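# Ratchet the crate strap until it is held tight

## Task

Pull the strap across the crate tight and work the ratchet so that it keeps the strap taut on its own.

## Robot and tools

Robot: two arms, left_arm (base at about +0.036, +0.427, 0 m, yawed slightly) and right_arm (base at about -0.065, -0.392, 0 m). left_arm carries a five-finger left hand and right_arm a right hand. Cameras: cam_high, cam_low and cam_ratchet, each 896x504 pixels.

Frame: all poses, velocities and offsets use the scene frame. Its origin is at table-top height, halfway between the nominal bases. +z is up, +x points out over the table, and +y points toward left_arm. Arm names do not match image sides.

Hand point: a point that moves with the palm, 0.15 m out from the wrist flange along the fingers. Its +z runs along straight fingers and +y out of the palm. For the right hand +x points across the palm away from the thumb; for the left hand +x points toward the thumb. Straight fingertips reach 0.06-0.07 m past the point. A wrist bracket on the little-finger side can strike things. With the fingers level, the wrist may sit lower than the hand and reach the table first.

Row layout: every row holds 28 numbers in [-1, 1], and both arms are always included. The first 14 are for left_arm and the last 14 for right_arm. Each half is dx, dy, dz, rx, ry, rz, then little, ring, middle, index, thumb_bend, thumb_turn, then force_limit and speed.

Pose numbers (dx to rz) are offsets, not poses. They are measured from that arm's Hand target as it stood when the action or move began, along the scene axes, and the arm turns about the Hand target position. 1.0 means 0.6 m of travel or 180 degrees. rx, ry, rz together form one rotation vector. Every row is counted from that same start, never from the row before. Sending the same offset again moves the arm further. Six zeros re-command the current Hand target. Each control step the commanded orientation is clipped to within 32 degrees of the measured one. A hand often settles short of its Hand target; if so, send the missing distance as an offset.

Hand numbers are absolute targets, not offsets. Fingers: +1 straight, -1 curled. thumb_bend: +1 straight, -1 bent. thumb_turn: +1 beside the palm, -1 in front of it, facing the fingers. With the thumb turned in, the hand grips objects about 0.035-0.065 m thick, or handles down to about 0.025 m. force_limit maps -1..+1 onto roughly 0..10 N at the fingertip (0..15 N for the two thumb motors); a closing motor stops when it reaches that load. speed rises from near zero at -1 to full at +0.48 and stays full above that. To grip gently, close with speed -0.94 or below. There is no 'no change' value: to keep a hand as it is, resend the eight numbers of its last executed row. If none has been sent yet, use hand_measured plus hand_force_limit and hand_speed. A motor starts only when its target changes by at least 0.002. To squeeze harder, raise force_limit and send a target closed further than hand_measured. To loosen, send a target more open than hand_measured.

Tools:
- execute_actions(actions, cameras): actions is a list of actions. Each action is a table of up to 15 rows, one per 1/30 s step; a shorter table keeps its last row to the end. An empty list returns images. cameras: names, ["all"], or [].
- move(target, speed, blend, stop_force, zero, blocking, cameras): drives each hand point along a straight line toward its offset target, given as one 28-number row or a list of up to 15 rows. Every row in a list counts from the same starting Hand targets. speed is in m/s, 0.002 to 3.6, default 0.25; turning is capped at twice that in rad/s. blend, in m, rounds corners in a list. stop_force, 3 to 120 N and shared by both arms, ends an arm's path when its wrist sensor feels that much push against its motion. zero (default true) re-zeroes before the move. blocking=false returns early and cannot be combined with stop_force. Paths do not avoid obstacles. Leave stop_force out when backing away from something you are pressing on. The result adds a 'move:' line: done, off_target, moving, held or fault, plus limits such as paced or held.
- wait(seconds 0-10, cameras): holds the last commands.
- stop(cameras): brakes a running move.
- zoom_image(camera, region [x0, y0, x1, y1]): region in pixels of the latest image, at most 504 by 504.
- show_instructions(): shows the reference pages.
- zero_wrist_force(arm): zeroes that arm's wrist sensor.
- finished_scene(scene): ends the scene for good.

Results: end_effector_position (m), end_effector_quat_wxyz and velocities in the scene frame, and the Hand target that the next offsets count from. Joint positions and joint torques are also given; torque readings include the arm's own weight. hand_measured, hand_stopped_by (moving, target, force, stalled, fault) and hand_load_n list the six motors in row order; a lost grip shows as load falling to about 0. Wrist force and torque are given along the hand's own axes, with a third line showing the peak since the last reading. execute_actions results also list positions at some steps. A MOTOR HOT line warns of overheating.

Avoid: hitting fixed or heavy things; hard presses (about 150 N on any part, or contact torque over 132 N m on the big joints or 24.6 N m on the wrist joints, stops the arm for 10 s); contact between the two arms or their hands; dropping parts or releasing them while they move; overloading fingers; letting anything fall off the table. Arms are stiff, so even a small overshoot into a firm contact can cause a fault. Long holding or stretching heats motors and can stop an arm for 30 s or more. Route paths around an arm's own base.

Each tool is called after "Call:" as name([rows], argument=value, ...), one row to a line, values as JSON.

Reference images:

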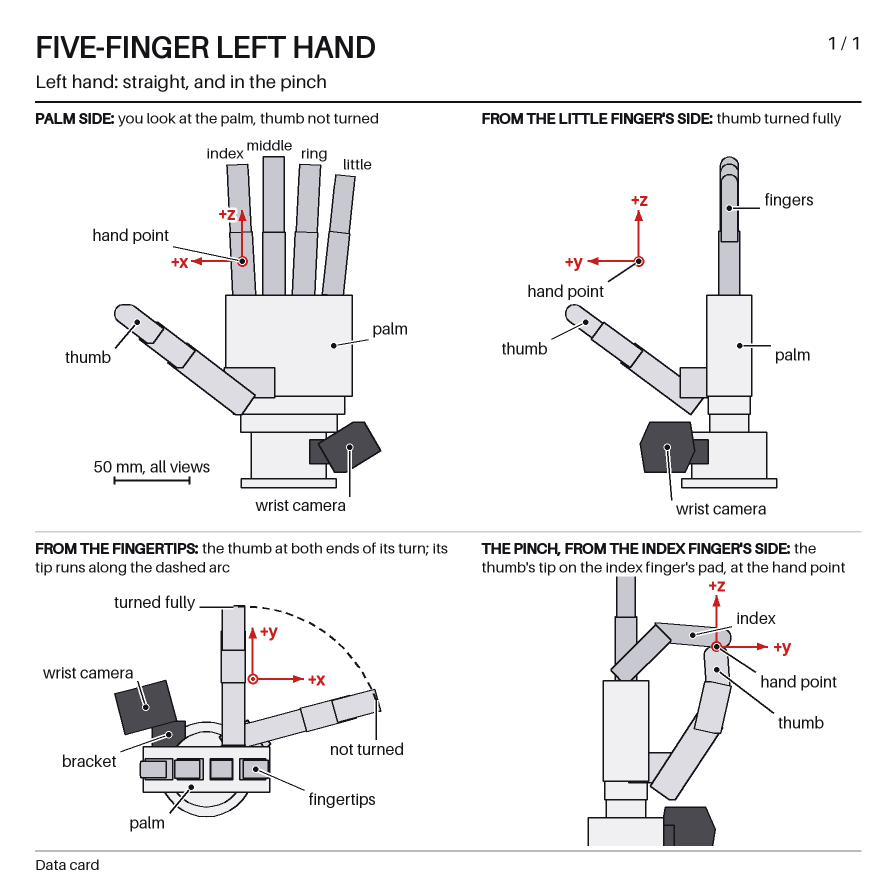

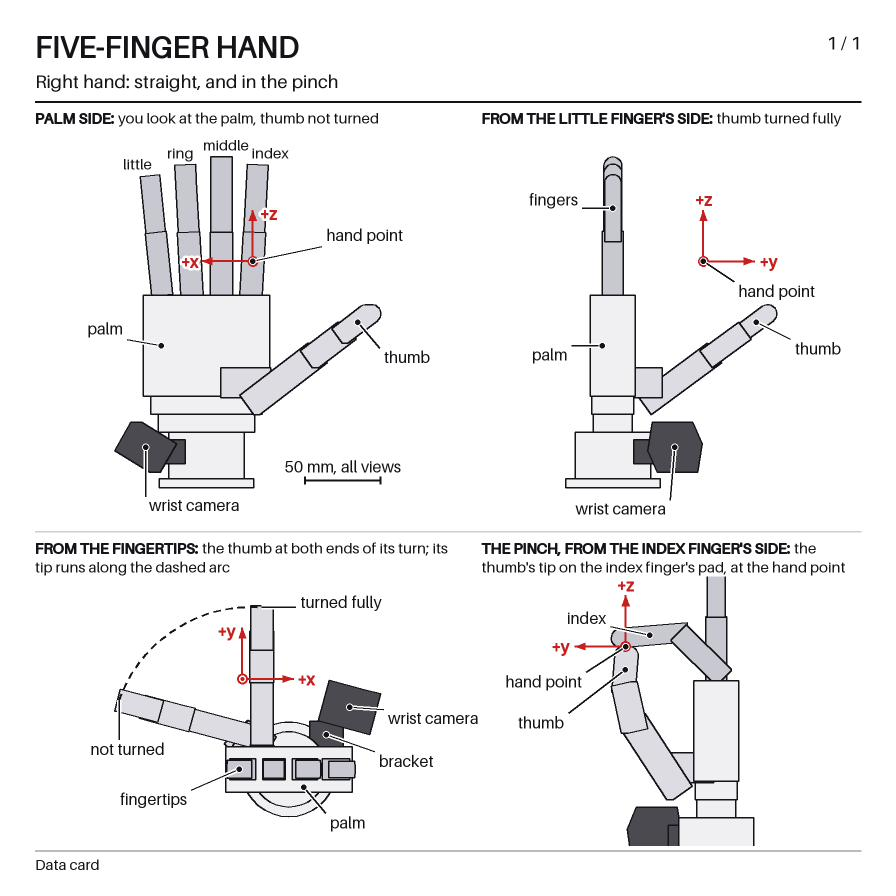

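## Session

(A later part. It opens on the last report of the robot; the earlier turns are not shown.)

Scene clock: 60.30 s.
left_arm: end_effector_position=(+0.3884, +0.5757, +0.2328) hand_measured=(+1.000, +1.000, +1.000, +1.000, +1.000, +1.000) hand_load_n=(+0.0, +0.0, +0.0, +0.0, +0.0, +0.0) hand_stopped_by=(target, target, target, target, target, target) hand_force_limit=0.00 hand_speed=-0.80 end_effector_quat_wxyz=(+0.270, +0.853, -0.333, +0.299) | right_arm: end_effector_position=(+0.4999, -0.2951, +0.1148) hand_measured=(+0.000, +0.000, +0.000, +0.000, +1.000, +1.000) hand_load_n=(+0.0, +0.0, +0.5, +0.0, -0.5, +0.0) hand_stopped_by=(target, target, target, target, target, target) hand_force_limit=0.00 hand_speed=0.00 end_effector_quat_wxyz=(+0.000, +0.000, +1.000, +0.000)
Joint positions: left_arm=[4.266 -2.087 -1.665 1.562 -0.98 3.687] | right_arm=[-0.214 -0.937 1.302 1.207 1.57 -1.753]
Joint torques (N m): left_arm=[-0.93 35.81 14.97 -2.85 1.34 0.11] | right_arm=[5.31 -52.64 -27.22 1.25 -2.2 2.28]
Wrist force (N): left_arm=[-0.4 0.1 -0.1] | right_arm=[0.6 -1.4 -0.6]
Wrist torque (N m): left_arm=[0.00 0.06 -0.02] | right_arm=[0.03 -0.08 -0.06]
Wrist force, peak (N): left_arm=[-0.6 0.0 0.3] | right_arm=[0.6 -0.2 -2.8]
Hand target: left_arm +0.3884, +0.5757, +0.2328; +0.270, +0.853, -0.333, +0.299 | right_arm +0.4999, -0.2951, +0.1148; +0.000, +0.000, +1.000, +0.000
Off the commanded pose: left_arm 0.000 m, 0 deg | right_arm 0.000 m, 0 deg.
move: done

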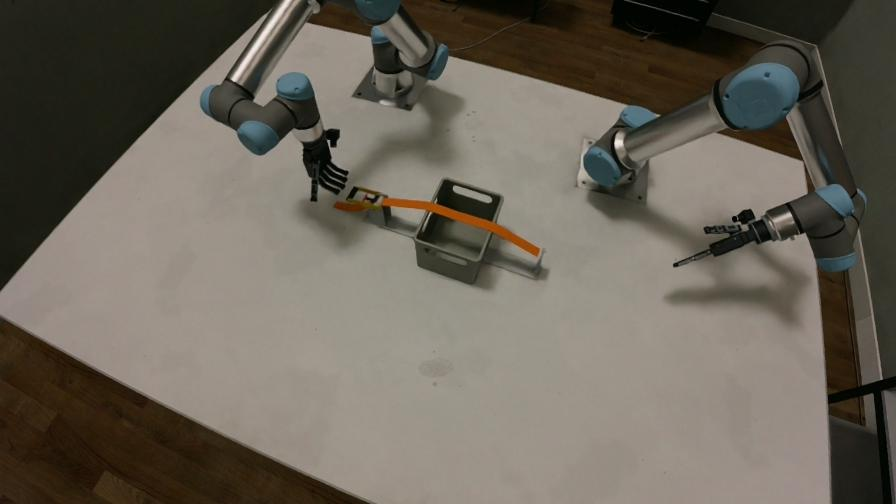

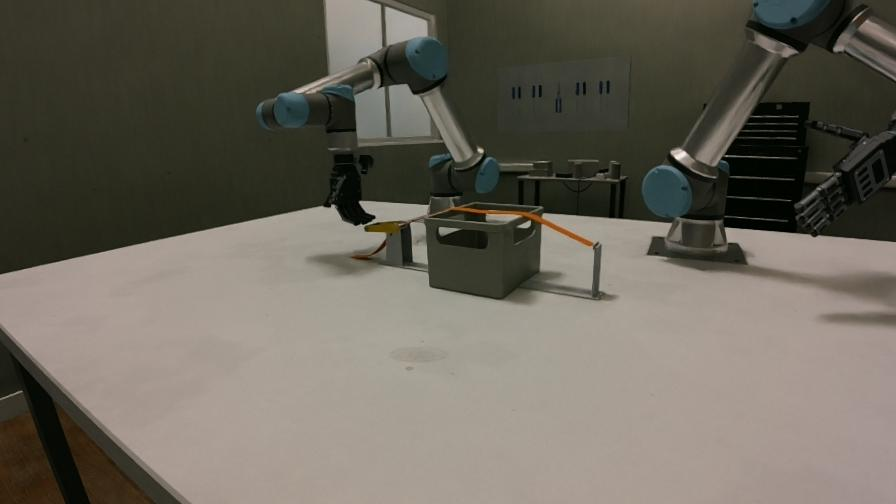

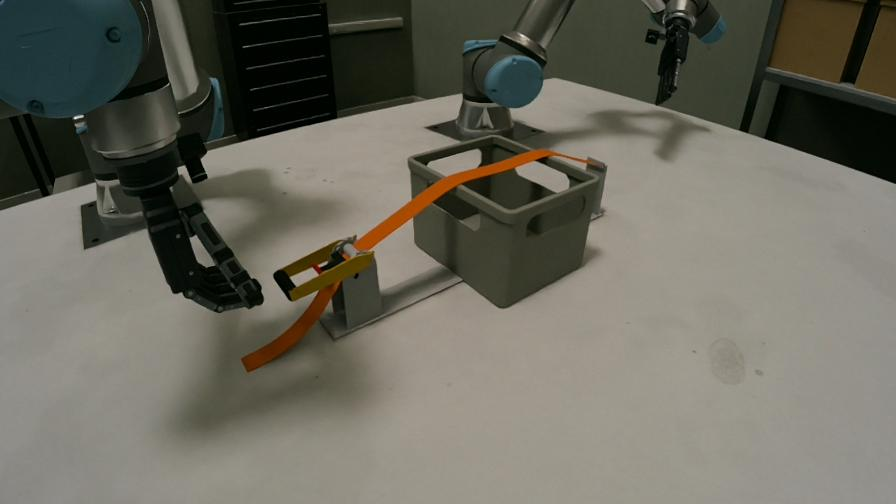

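Call:
move([
  [0,0,0,0,0,0,1,1,1,1,1,1,0,-0.8,-0.0117,-0.0083,-0.0917,0,0,0,0,0,0,0,1,1,0,0],
  [0,0,0,0,0,0,1,1,1,1,1,1,0,-0.8,-0.0117,0.0752,-0.0917,0,0,0,0,0,0,0,1,1,0,0],
], speed=0.1, stop_force=6, cameras=["all"])

Call:
zoom_image(camera="cam_ratchet", region=[170, 170, 390, 370])

Call:
zoom_image(camera="cam_high", region=[290, 110, 400, 230])

Call:
zoom_image(camera="cam_low", region=[320, 150, 440, 280])

Scene clock: 66.57 s.
left_arm: end_effector_position=(+0.3884, +0.5757, +0.2328) hand_measured=(+1.000, +1.000, +1.000, +1.000, +1.000, +1.000) hand_load_n=(+0.0, +0.0, +0.0, +0.0, +0.0, +0.0) hand_stopped_by=(target, target, target, target, target, target) hand_force_limit=0.00 hand_speed=-0.80 end_effector_quat_wxyz=(+0.270, +0.853, -0.333, +0.299) | right_arm: end_effector_position=(+0.4929, -0.2500, +0.0598) hand_measured=(+0.000, +0.000, +0.000, +0.000, +1.000, +1.000) hand_load_n=(+0.0, +0.5, +0.0, +0.0, +0.0, +0.0) hand_stopped_by=(target, target, target, target, target, target) hand_force_limit=0.00 hand_speed=0.00 end_effector_quat_wxyz=(+0.000, +0.000, +1.000, +0.000)
Joint positions: left_arm=[4.266 -2.087 -1.665 1.562 -0.98 3.687] | right_arm=[-0.13 -0.886 1.369 1.089 1.57 -1.669]
Joint torques (N m): left_arm=[-2.21 36.03 14.57 -2.89 0.92 -0.18] | right_arm=[-3.06 -53.91 -3.02 0.75 2.11 -1.16]
Wrist force (N): left_arm=[-0.3 -0.2 0.0] | right_arm=[-0.1 -1.2 -0.8]
Wrist torque (N m): left_arm=[-0.03 0.04 -0.01] | right_arm=[0.07 -0.04 -0.05]
Wrist force, peak (N): left_arm=[-0.6 0.3 0.3] | right_arm=[0.2 -2.5 0.1]
Hand target: left_arm +0.3884, +0.5757, +0.2328; +0.270, +0.853, -0.333, +0.299 | right_arm +0.4929, -0.2500, +0.0598; +0.000, +0.000, +1.000, +0.000
Off the commanded pose: left_arm 0.000 m, 0 deg | right_arm 0.000 m, 0 deg.
move: done

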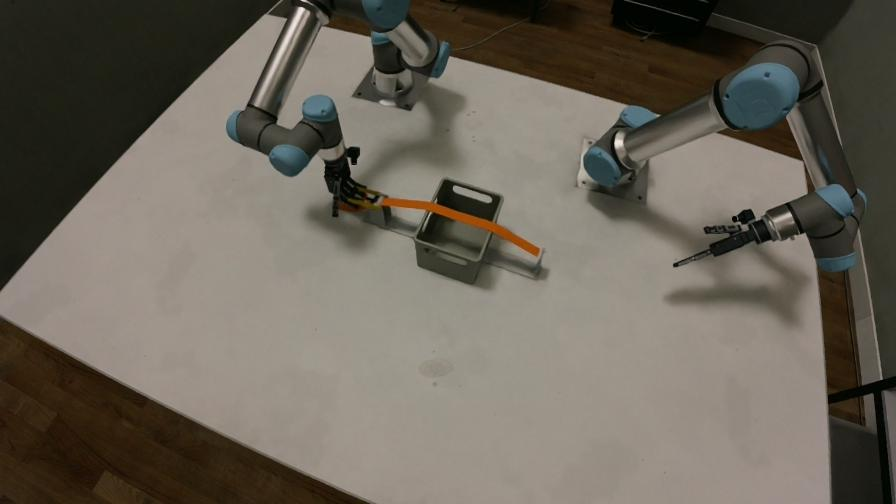

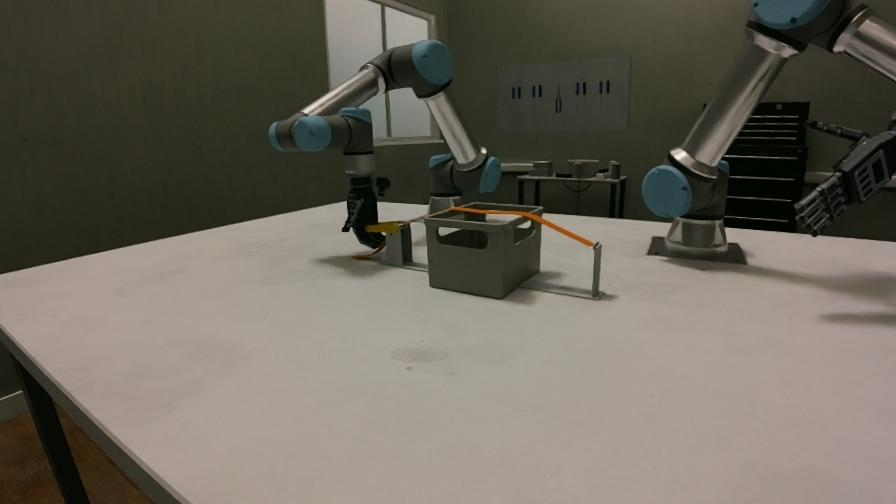

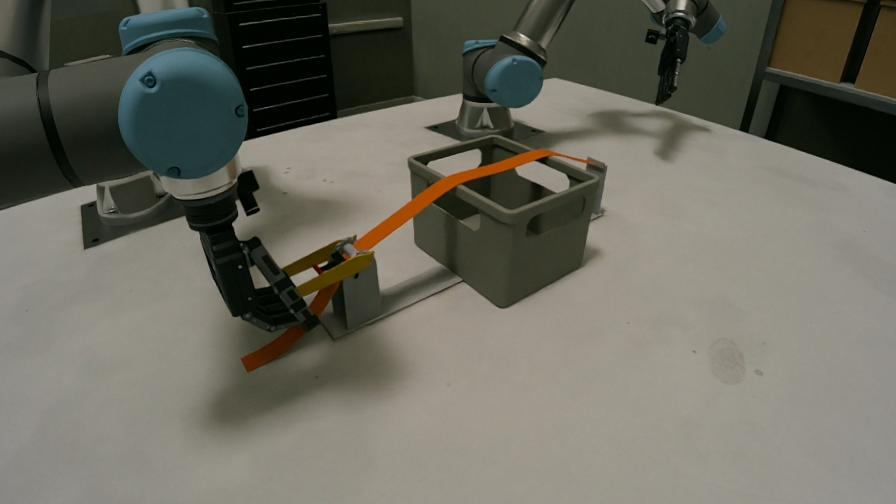

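Scaled by 2.291.

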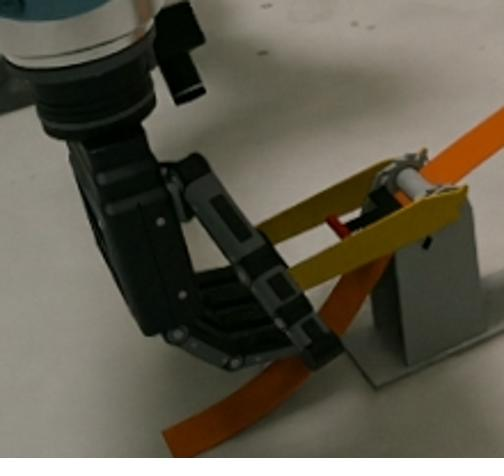

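Scaled by 4.200.

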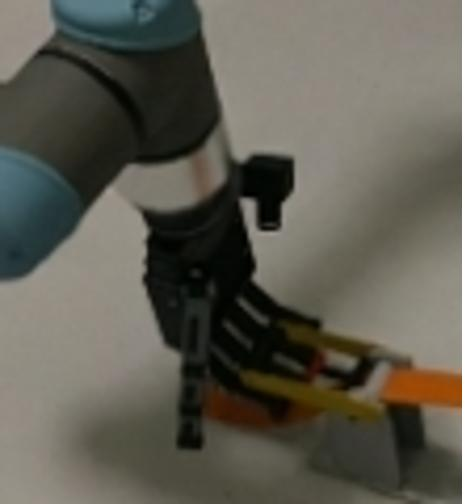

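Scaled by 3.877.

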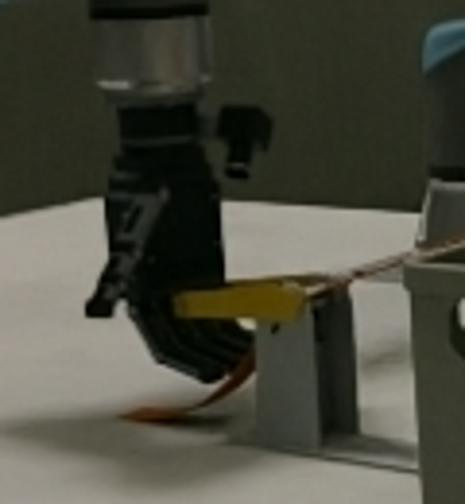

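Call:
move(target=[0,0,0,0,0,0,1,1,1,1,1,1,0,-0.8,0,0,0.0833,0,0,0,0,0,0,0,1,1,0,0], speed=0.04, stop_force=4, cameras=["all"])

Call:
zoom_image(camera="cam_ratchet", region=[170, 170, 390, 370])

Call:
zoom_image(camera="cam_low", region=[320, 150, 440, 280])

Scene clock: 69.67 s.
left_arm: end_effector_position=(+0.3884, +0.5757, +0.2328) hand_measured=(+1.000, +1.000, +1.000, +1.000, +1.000, +1.000) hand_load_n=(+0.0, +0.0, +0.0, +0.0, +0.0, +0.0) hand_stopped_by=(target, target, target, target, target, target) hand_force_limit=0.00 hand_speed=-0.80 end_effector_quat_wxyz=(+0.270, +0.853, -0.333, +0.299) | right_arm: end_effector_position=(+0.4929, -0.2500, +0.1098) hand_measured=(+0.000, +0.000, +0.000, +0.000, +1.000, +1.000) hand_load_n=(+0.0, +0.0, +0.0, +0.0, +0.0, +0.0) hand_stopped_by=(target, target, target, target, target, target) hand_force_limit=0.00 hand_speed=0.00 end_effector_quat_wxyz=(+0.000, +0.000, +1.000, +0.000)
Joint positions: left_arm=[4.266 -2.087 -1.665 1.562 -0.98 3.687] | right_arm=[-0.13 -0.937 1.316 1.193 1.57 -1.669]
Joint torques (N m): left_arm=[-2.88 37.29 15.56 -2.73 1.27 0.04] | right_arm=[2.9 -28.52 -3.41 1.06 0.91 2.1]
Wrist force (N): left_arm=[-0.3 -0.3 0.1] | right_arm=[0.2 -1.3 -0.8]
Wrist torque (N m): left_arm=[-0.05 0.04 0.00] | right_arm=[0.04 -0.03 -0.02]
Wrist force, peak (N): left_arm=[-0.4 -0.4 0.4] | right_arm=[0.2 -3.2 1.4]
Hand target: left_arm +0.3884, +0.5757, +0.2328; +0.270, +0.853, -0.333, +0.299 | right_arm +0.4929, -0.2500, +0.1098; +0.000, +0.000, +1.000, +0.000
Off the commanded pose: left_arm 0.000 m, 0 deg | right_arm 0.000 m, 0 deg.
move: done

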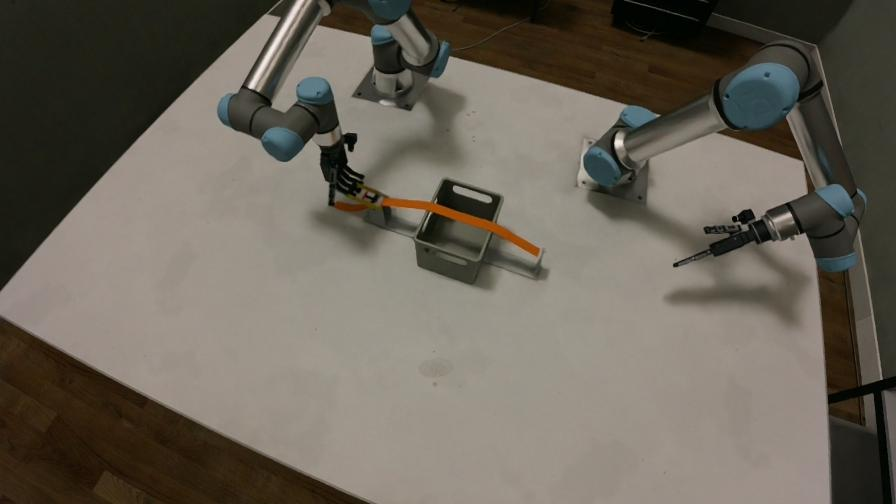

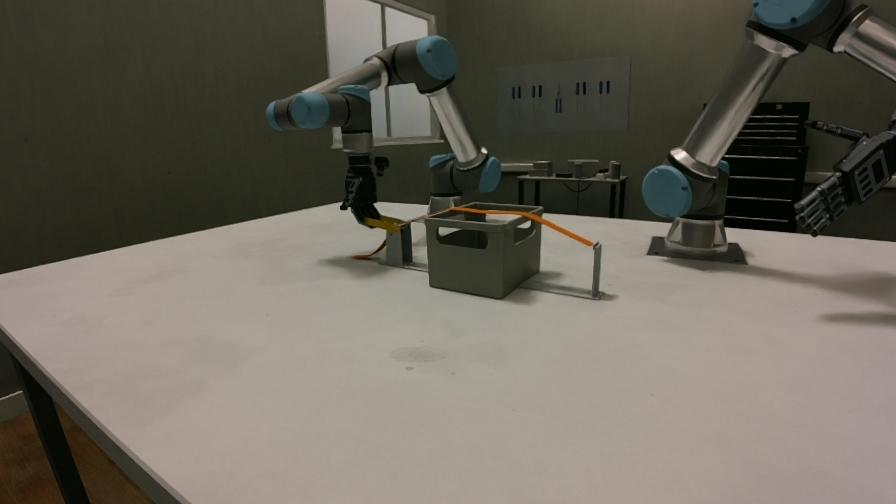

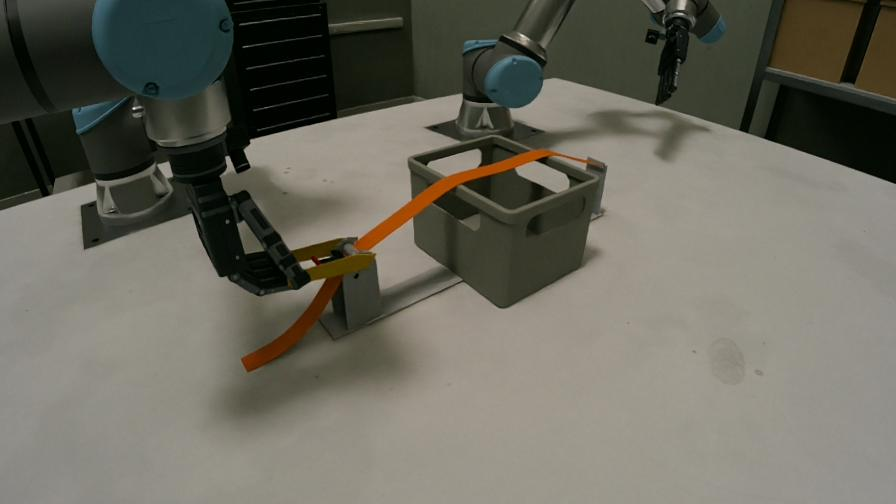

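Scaled by 2.291.

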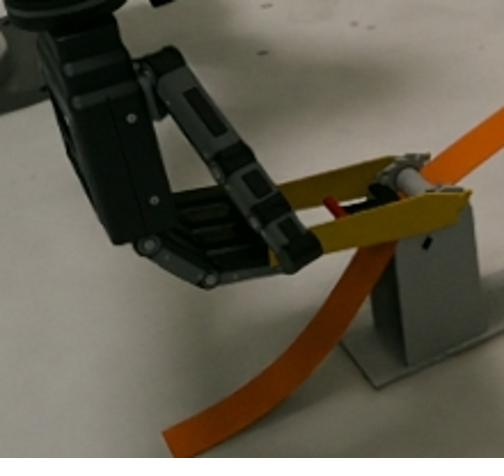

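Scaled by 3.877.

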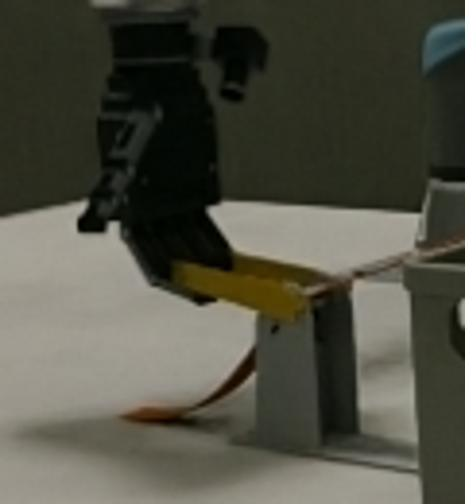

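Call:
move([
  [0,0,0,0,0,0,1,1,1,1,1,1,0,-0.8,0,0.0125,0.0343,-0.0944,0,0,0,0,0,0,1,1,0,0],
  [0,0,0,0,0,0,1,1,1,1,1,1,0,-0.8,0,0.0312,0.0593,-0.1778,0,0,0,0,0,0,1,1,0,0],
], speed=0.15, blend=0.01, cameras=["all"])

Call:
zoom_image(camera="cam_ratchet", region=[170, 120, 440, 370])

Call:
zoom_image(camera="cam_low", region=[320, 150, 440, 280])

Call:
zoom_image(camera="cam_high", region=[290, 110, 420, 230])

Scene clock: 74.67 s.
left_arm: end_effector_position=(+0.3884, +0.5757, +0.2328) hand_measured=(+1.000, +1.000, +1.000, +1.000, +1.000, +1.000) hand_load_n=(+0.0, +0.0, +0.0, +0.0, +0.0, +0.0) hand_stopped_by=(target, target, target, target, target, target) hand_force_limit=0.00 hand_speed=-0.80 end_effector_quat_wxyz=(+0.270, +0.853, -0.333, +0.299) | right_arm: end_effector_position=(+0.4930, -0.2312, +0.1453) hand_measured=(+0.000, +0.000, +0.000, +0.000, +1.000, +1.000) hand_load_n=(+0.0, +0.0, +0.0, +0.5, +0.0, +0.0) hand_stopped_by=(target, target, target, target, target, target) hand_force_limit=0.00 hand_speed=0.00 end_effector_quat_wxyz=(+0.000, +0.000, +0.961, -0.275)
Joint positions: left_arm=[4.266 -2.087 -1.665 1.562 -0.98 3.687] | right_arm=[0.168 -0.837 1.097 1.434 2.116 -1.337]
Joint torques (N m): left_arm=[-2.48 35.7 15.27 -2.69 1.25 -0.16] | right_arm=[-5.19 -56.67 -4.41 1.31 -0.68 -2.71]
Wrist force (N): left_arm=[-0.6 -0.1 -0.1] | right_arm=[0.4 -1.0 -0.5]
Wrist torque (N m): left_arm=[-0.02 0.08 -0.02] | right_arm=[0.03 -0.09 0.08]
Wrist force, peak (N): left_arm=[-0.7 0.0 0.2] | right_arm=[1.2 -4.5 3.6]
Hand target: left_arm +0.3884, +0.5757, +0.2328; +0.270, +0.853, -0.333, +0.299 | right_arm +0.4929, -0.2313, +0.1454; +0.000, +0.000, +0.961, -0.275
Off the commanded pose: left_arm 0.000 m, 0 deg | right_arm 0.000 m, 0 deg.
move: done

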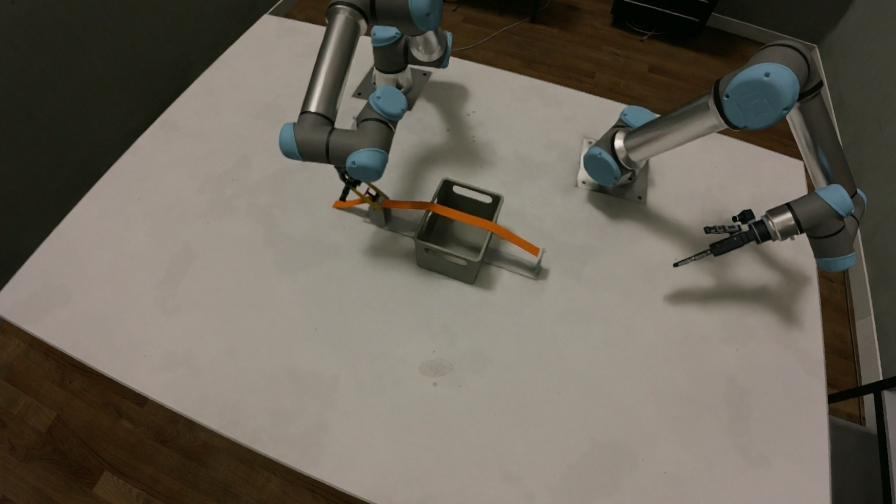

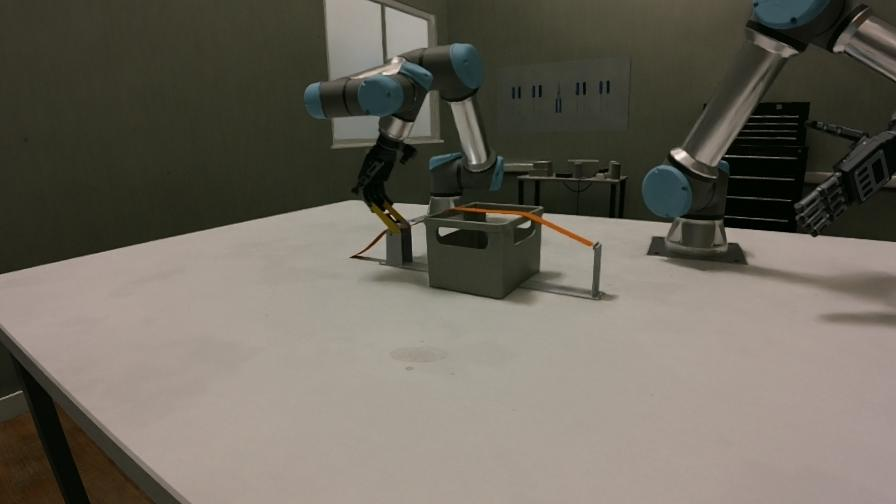

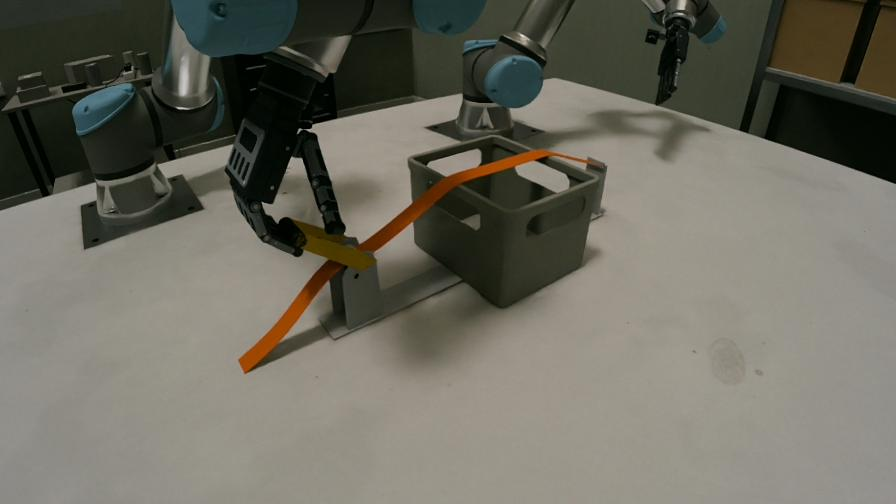

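Scaled by 1.867.

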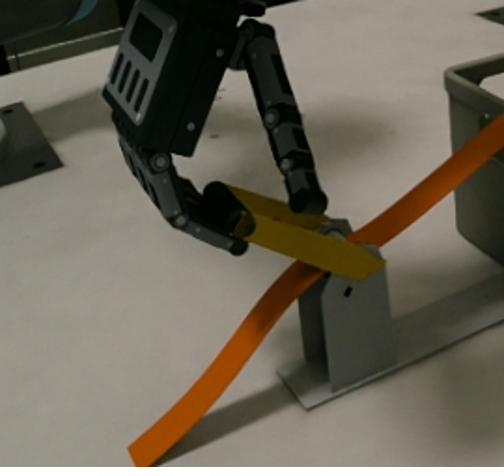

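Scaled by 3.877.

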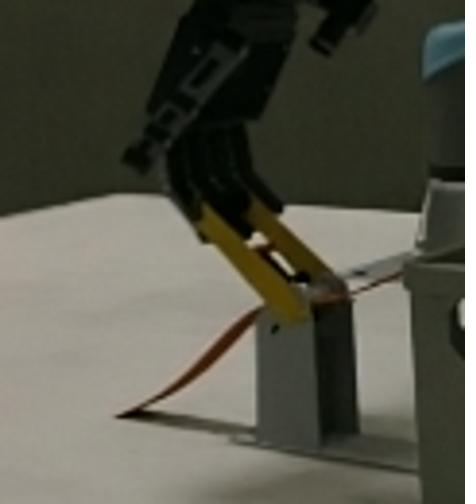

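Scaled by 3.877.

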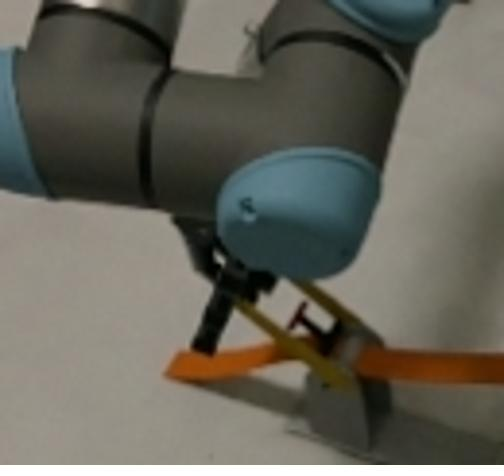

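Call:
move([
  [0,0,0,0,0,0,1,1,1,1,1,1,0,-0.8,0,0.0247,0.0192,-0.0833,0,0,0,0,0,0,1,1,0,0],
  [0,0,0,0,0,0,1,1,1,1,1,1,0,-0.8,0,0.054,0.032,-0.1556,0,0,0,0,0,0,1,1,0,0],
], speed=0.15, blend=0.01, cameras=["all"])

Call:
zoom_image(camera="cam_ratchet", region=[170, 120, 440, 370])

Call:
zoom_image(camera="cam_low", region=[320, 150, 440, 280])

Scene clock: 77.47 s.
left_arm: end_effector_position=(+0.3884, +0.5757, +0.2328) hand_measured=(+1.000, +1.000, +1.000, +1.000, +1.000, +1.000) hand_load_n=(+0.0, +0.0, +0.0, +0.0, +0.0, +0.0) hand_stopped_by=(target, target, target, target, target, target) hand_force_limit=0.00 hand_speed=-0.80 end_effector_quat_wxyz=(+0.270, +0.853, -0.333, +0.299) | right_arm: end_effector_position=(+0.4931, -0.2110, +0.1592) hand_measured=(+0.000, +0.000, +0.000, +0.000, +1.000, +1.000) hand_load_n=(+0.0, +0.0, +0.0, +1.5, +0.0, +0.0) hand_stopped_by=(target, target, target, target, target, target) hand_force_limit=0.00 hand_speed=0.00 end_effector_quat_wxyz=(+0.001, +0.000, +0.903, -0.429)
Joint positions: left_arm=[4.266 -2.087 -1.665 1.562 -0.98 3.687] | right_arm=[0.323 -0.695 0.979 1.689 2.386 -1.041]
Joint torques (N m): left_arm=[-2.73 36.11 15.93 -2.79 1.27 0.13] | right_arm=[-7.42 -60.74 -14.33 1.01 -1.46 -2.98]
Wrist force (N): left_arm=[-0.1 0.2 0.1] | right_arm=[1.0 -0.8 0.8]
Wrist torque (N m): left_arm=[0.03 0.00 -0.01] | right_arm=[0.03 -0.06 0.08]
Wrist force, peak (N): left_arm=[-0.7 -0.5 0.2] | right_arm=[1.2 -3.7 3.5]
Hand target: left_arm +0.3884, +0.5757, +0.2328; +0.270, +0.853, -0.333, +0.299 | right_arm +0.4930, -0.2111, +0.1593; +0.000, +0.000, +0.903, -0.429 (not the last commanded pose)
Off the commanded pose: left_arm 0.000 m, 0 deg | right_arm 0.013 m, 9 deg.
move: held (right_arm; a check stopped the path); path passed 1 of 2 targets; limits=held
pose unreachable (right arm): on one or more control steps of this call, first in action 0 (counted from 0), this arm could not follow its commanded pose, so it was not sent that pose on those steps. It may still have moved: this result reports where it is.
cause: moving toward the commanded pose would bring two parts of the arm too close to each other (joints 4 (wrist 1) to 6 (wrist 3) lie between them).

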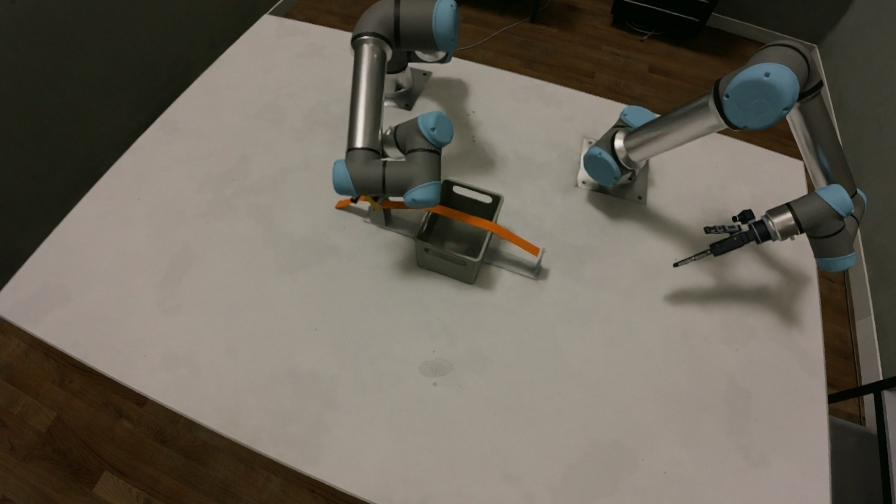

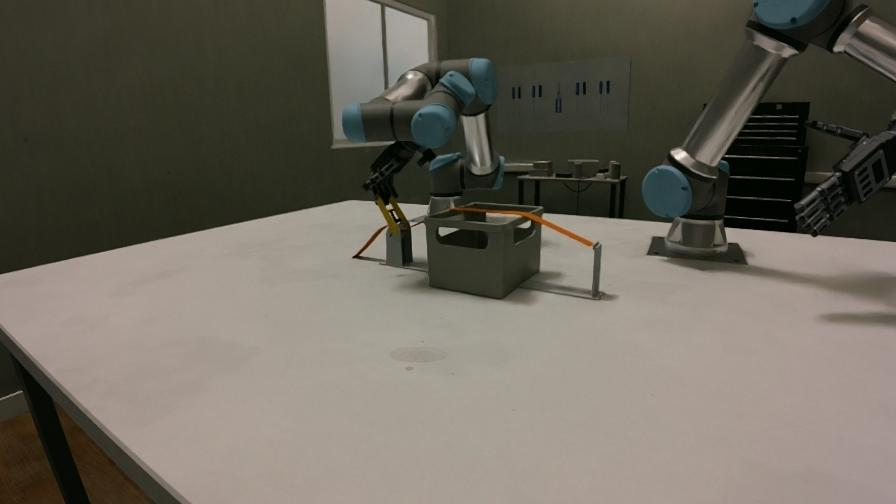

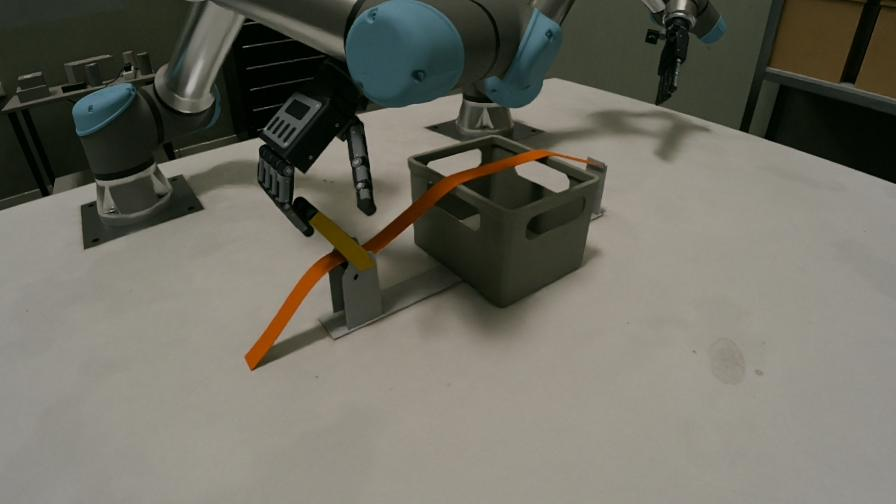

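Scaled by 1.867.

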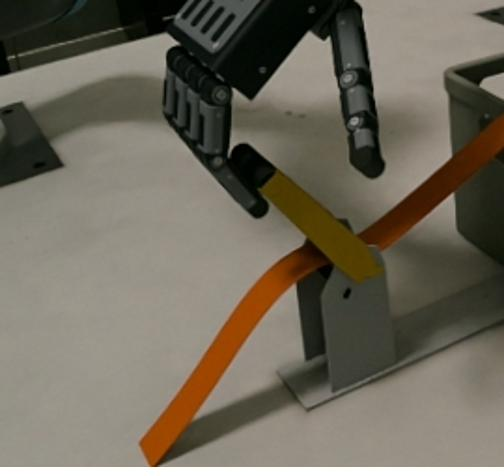

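Scaled by 3.877.

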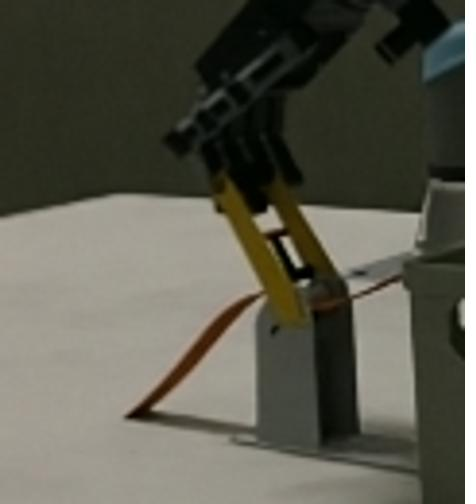

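Call:
move([
  [0,0,0,0,0,0,1,1,1,1,1,1,0,-0.8,0,0.0337,0.0152,0,0,0,0,0,0,0,1,1,0,0],
  [0,0,0,0,0,0,1,1,1,1,1,1,0,-0.8,0,0.07,0.0198,0,0,0,0,0,0,0,1,1,0,0],
], speed=0.05, stop_force=12, cameras=["all"])

Call:
zoom_image(camera="cam_ratchet", region=[170, 120, 440, 370])

Call:
zoom_image(camera="cam_low", region=[320, 150, 440, 280])

Scene clock: 80.20 s.
left_arm: end_effector_position=(+0.3884, +0.5757, +0.2328) hand_measured=(+1.000, +1.000, +1.000, +1.000, +1.000, +1.000) hand_load_n=(+0.0, +0.0, +0.5, +0.0, +0.0, +0.0) hand_stopped_by=(target, target, target, target, target, target) hand_force_limit=0.00 hand_speed=-0.80 end_effector_quat_wxyz=(+0.270, +0.853, -0.333, +0.299) | right_arm: end_effector_position=(+0.4930, -0.1932, +0.1673) hand_measured=(+0.000, +0.000, +0.000, +0.000, +1.000, +1.000) hand_load_n=(+0.0, +0.0, +1.0, +0.0, +0.0, +0.0) hand_stopped_by=(target, target, target, target, target, target) hand_force_limit=0.00 hand_speed=0.00 end_effector_quat_wxyz=(+0.001, +0.000, +0.903, -0.429)
Joint positions: left_arm=[4.266 -2.087 -1.665 1.562 -0.98 3.687] | right_arm=[0.35 -0.675 0.926 1.747 2.375 -1.006]
Joint torques (N m): left_arm=[-1.8 36.22 14.71 -2.7 1.16 -0.31] | right_arm=[-7.45 -52.21 -4.09 0.94 3.27 -2.83]
Wrist force (N): left_arm=[-0.2 0.0 -0.1] | right_arm=[0.8 -1.2 0.0]
Wrist torque (N m): left_arm=[0.01 0.03 -0.01] | right_arm=[0.00 -0.06 0.01]
Wrist force, peak (N): left_arm=[-0.7 0.2 0.4] | right_arm=[1.1 -3.5 3.9]
Hand target: left_arm +0.3884, +0.5757, +0.2328; +0.270, +0.853, -0.333, +0.299 | right_arm +0.4930, -0.1932, +0.1674; +0.001, +0.000, +0.903, -0.429 (not the last commanded pose)
Off the commanded pose: left_arm 0.000 m, 0 deg | right_arm 0.025 m, 0 deg.
move: held (right_arm; a check stopped the path); path passed 1 of 2 targets; limits=held
pose unreachable (right arm): on one or more control steps of this call, first in action 0 (counted from 0), this arm could not follow its commanded pose, so it was not sent that pose on those steps. It may still have moved: this result reports where it is.
cause: moving toward the commanded pose would bring two parts of the arm too close to each other (joints 4 (wrist 1) to 6 (wrist 3) lie between them).

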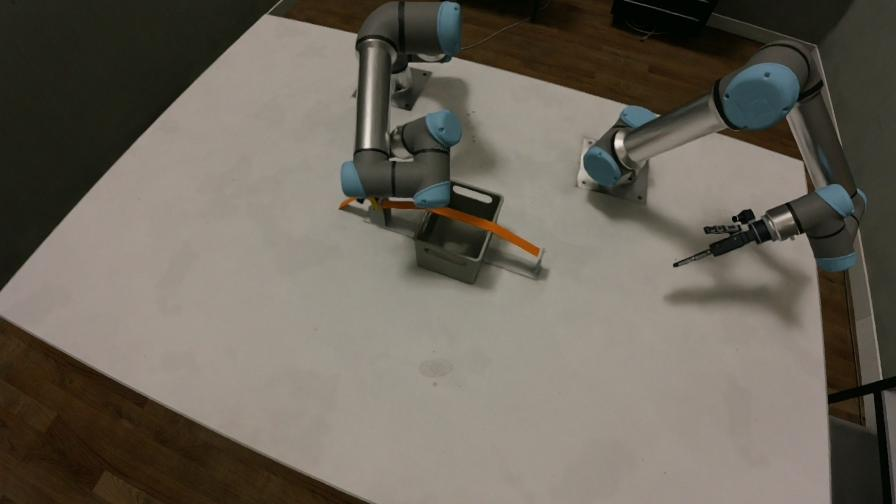

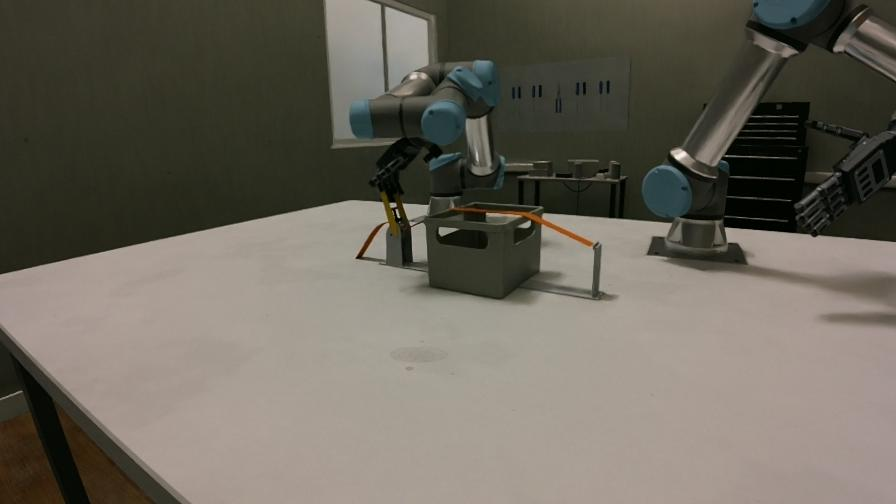

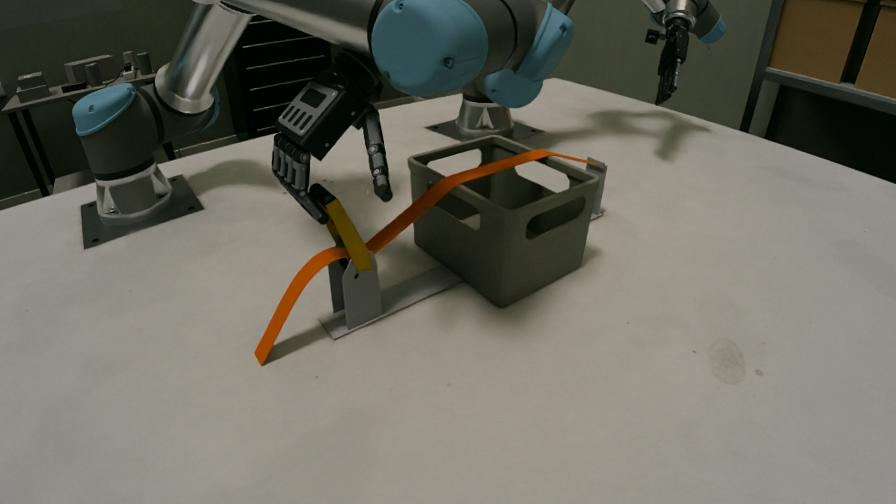

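Scaled by 1.867.

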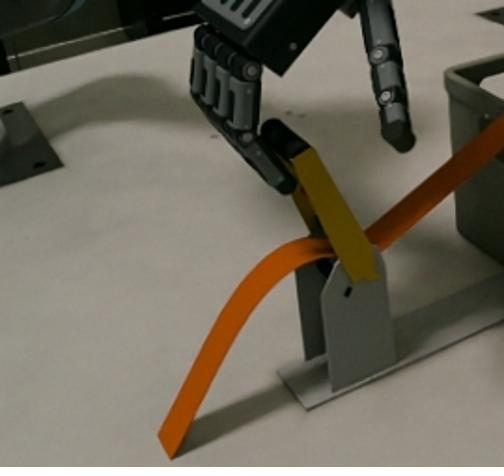

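Scaled by 3.877.

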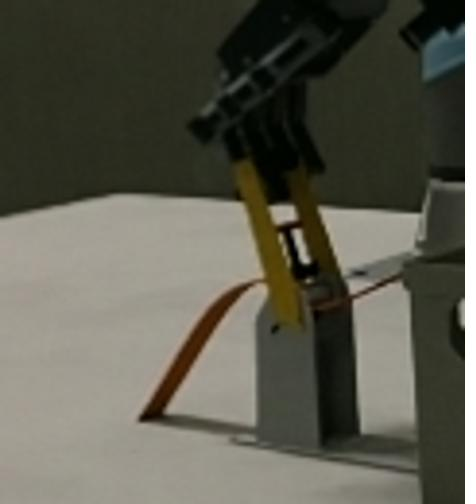

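Call:
move(target=[0,0,0,0,0,0,1,1,1,1,1,1,0,-0.8,0,0,0,0,0,0,0,0,0,0,1,-1,0,-0.5], cameras=["cam_ratchet"])

Call:
zoom_image(camera="cam_ratchet", region=[170, 120, 440, 370])

Scene clock: 85.53 s.
left_arm: end_effector_position=(+0.3884, +0.5757, +0.2328) hand_measured=(+1.000, +1.000, +1.000, +1.000, +1.000, +1.000) hand_load_n=(+0.0, +0.0, +0.0, +0.0, +0.0, +0.0) hand_stopped_by=(target, target, target, target, target, target) hand_force_limit=0.00 hand_speed=-0.80 end_effector_quat_wxyz=(+0.270, +0.853, -0.333, +0.299) | right_arm: end_effector_position=(+0.4930, -0.1933, +0.1674) hand_measured=(+0.000, +0.000, +0.000, +0.000, +1.000, -1.000) hand_load_n=(+0.0, +0.0, +1.0, +0.0, +0.0, +0.0) hand_stopped_by=(target, target, target, target, target, target) hand_force_limit=0.00 hand_speed=-0.50 end_effector_quat_wxyz=(+0.001, +0.000, +0.903, -0.429)
Joint positions: left_arm=[4.266 -2.087 -1.665 1.562 -0.98 3.687] | right_arm=[0.35 -0.675 0.926 1.747 2.375 -1.006]
Joint torques (N m): left_arm=[-3.02 35.52 14.83 -3.03 1.26 -0.08] | right_arm=[-7.28 -61.04 -4.49 1.34 1.41 -2.73]
Wrist force (N): left_arm=[-0.4 -0.2 0.3] | right_arm=[0.5 -1.2 0.3]
Wrist torque (N m): left_arm=[-0.04 0.07 -0.01] | right_arm=[-0.03 -0.02 0.00]
Wrist force, peak (N): left_arm=[-0.6 0.1 0.3] | right_arm=[0.7 -1.4 0.3]
Hand target: left_arm +0.3884, +0.5757, +0.2328; +0.270, +0.853, -0.333, +0.299 | right_arm +0.4930, -0.1932, +0.1674; +0.001, +0.000, +0.903, -0.429
Off the commanded pose: left_arm 0.000 m, 0 deg | right_arm 0.000 m, 0 deg.
move: done
Images, in order (width x height): cam_ratchet 896x504.

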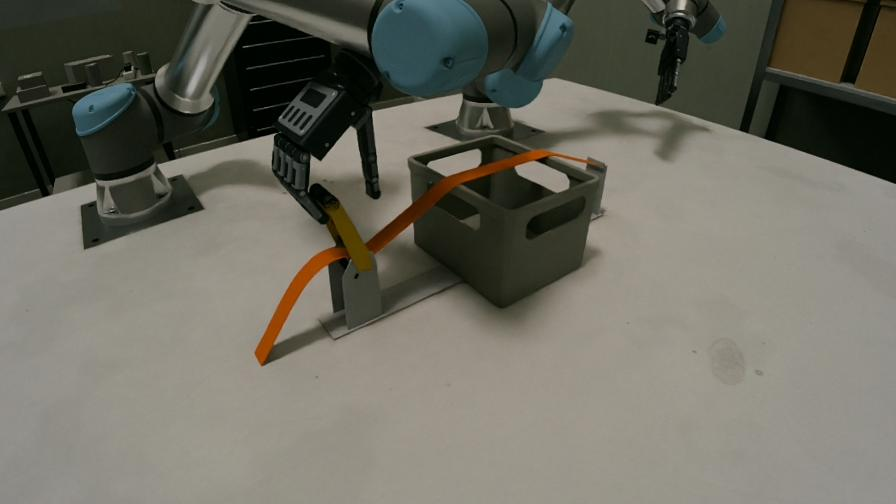

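Scaled by 1.867.

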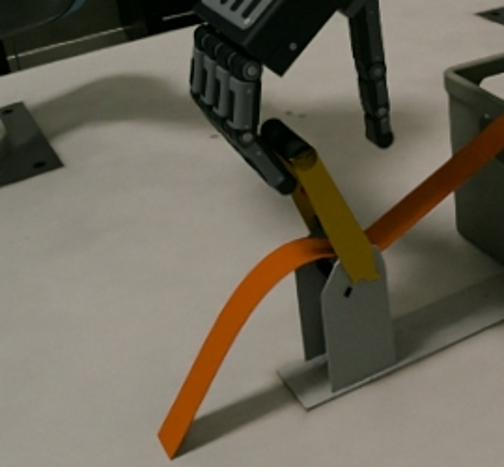

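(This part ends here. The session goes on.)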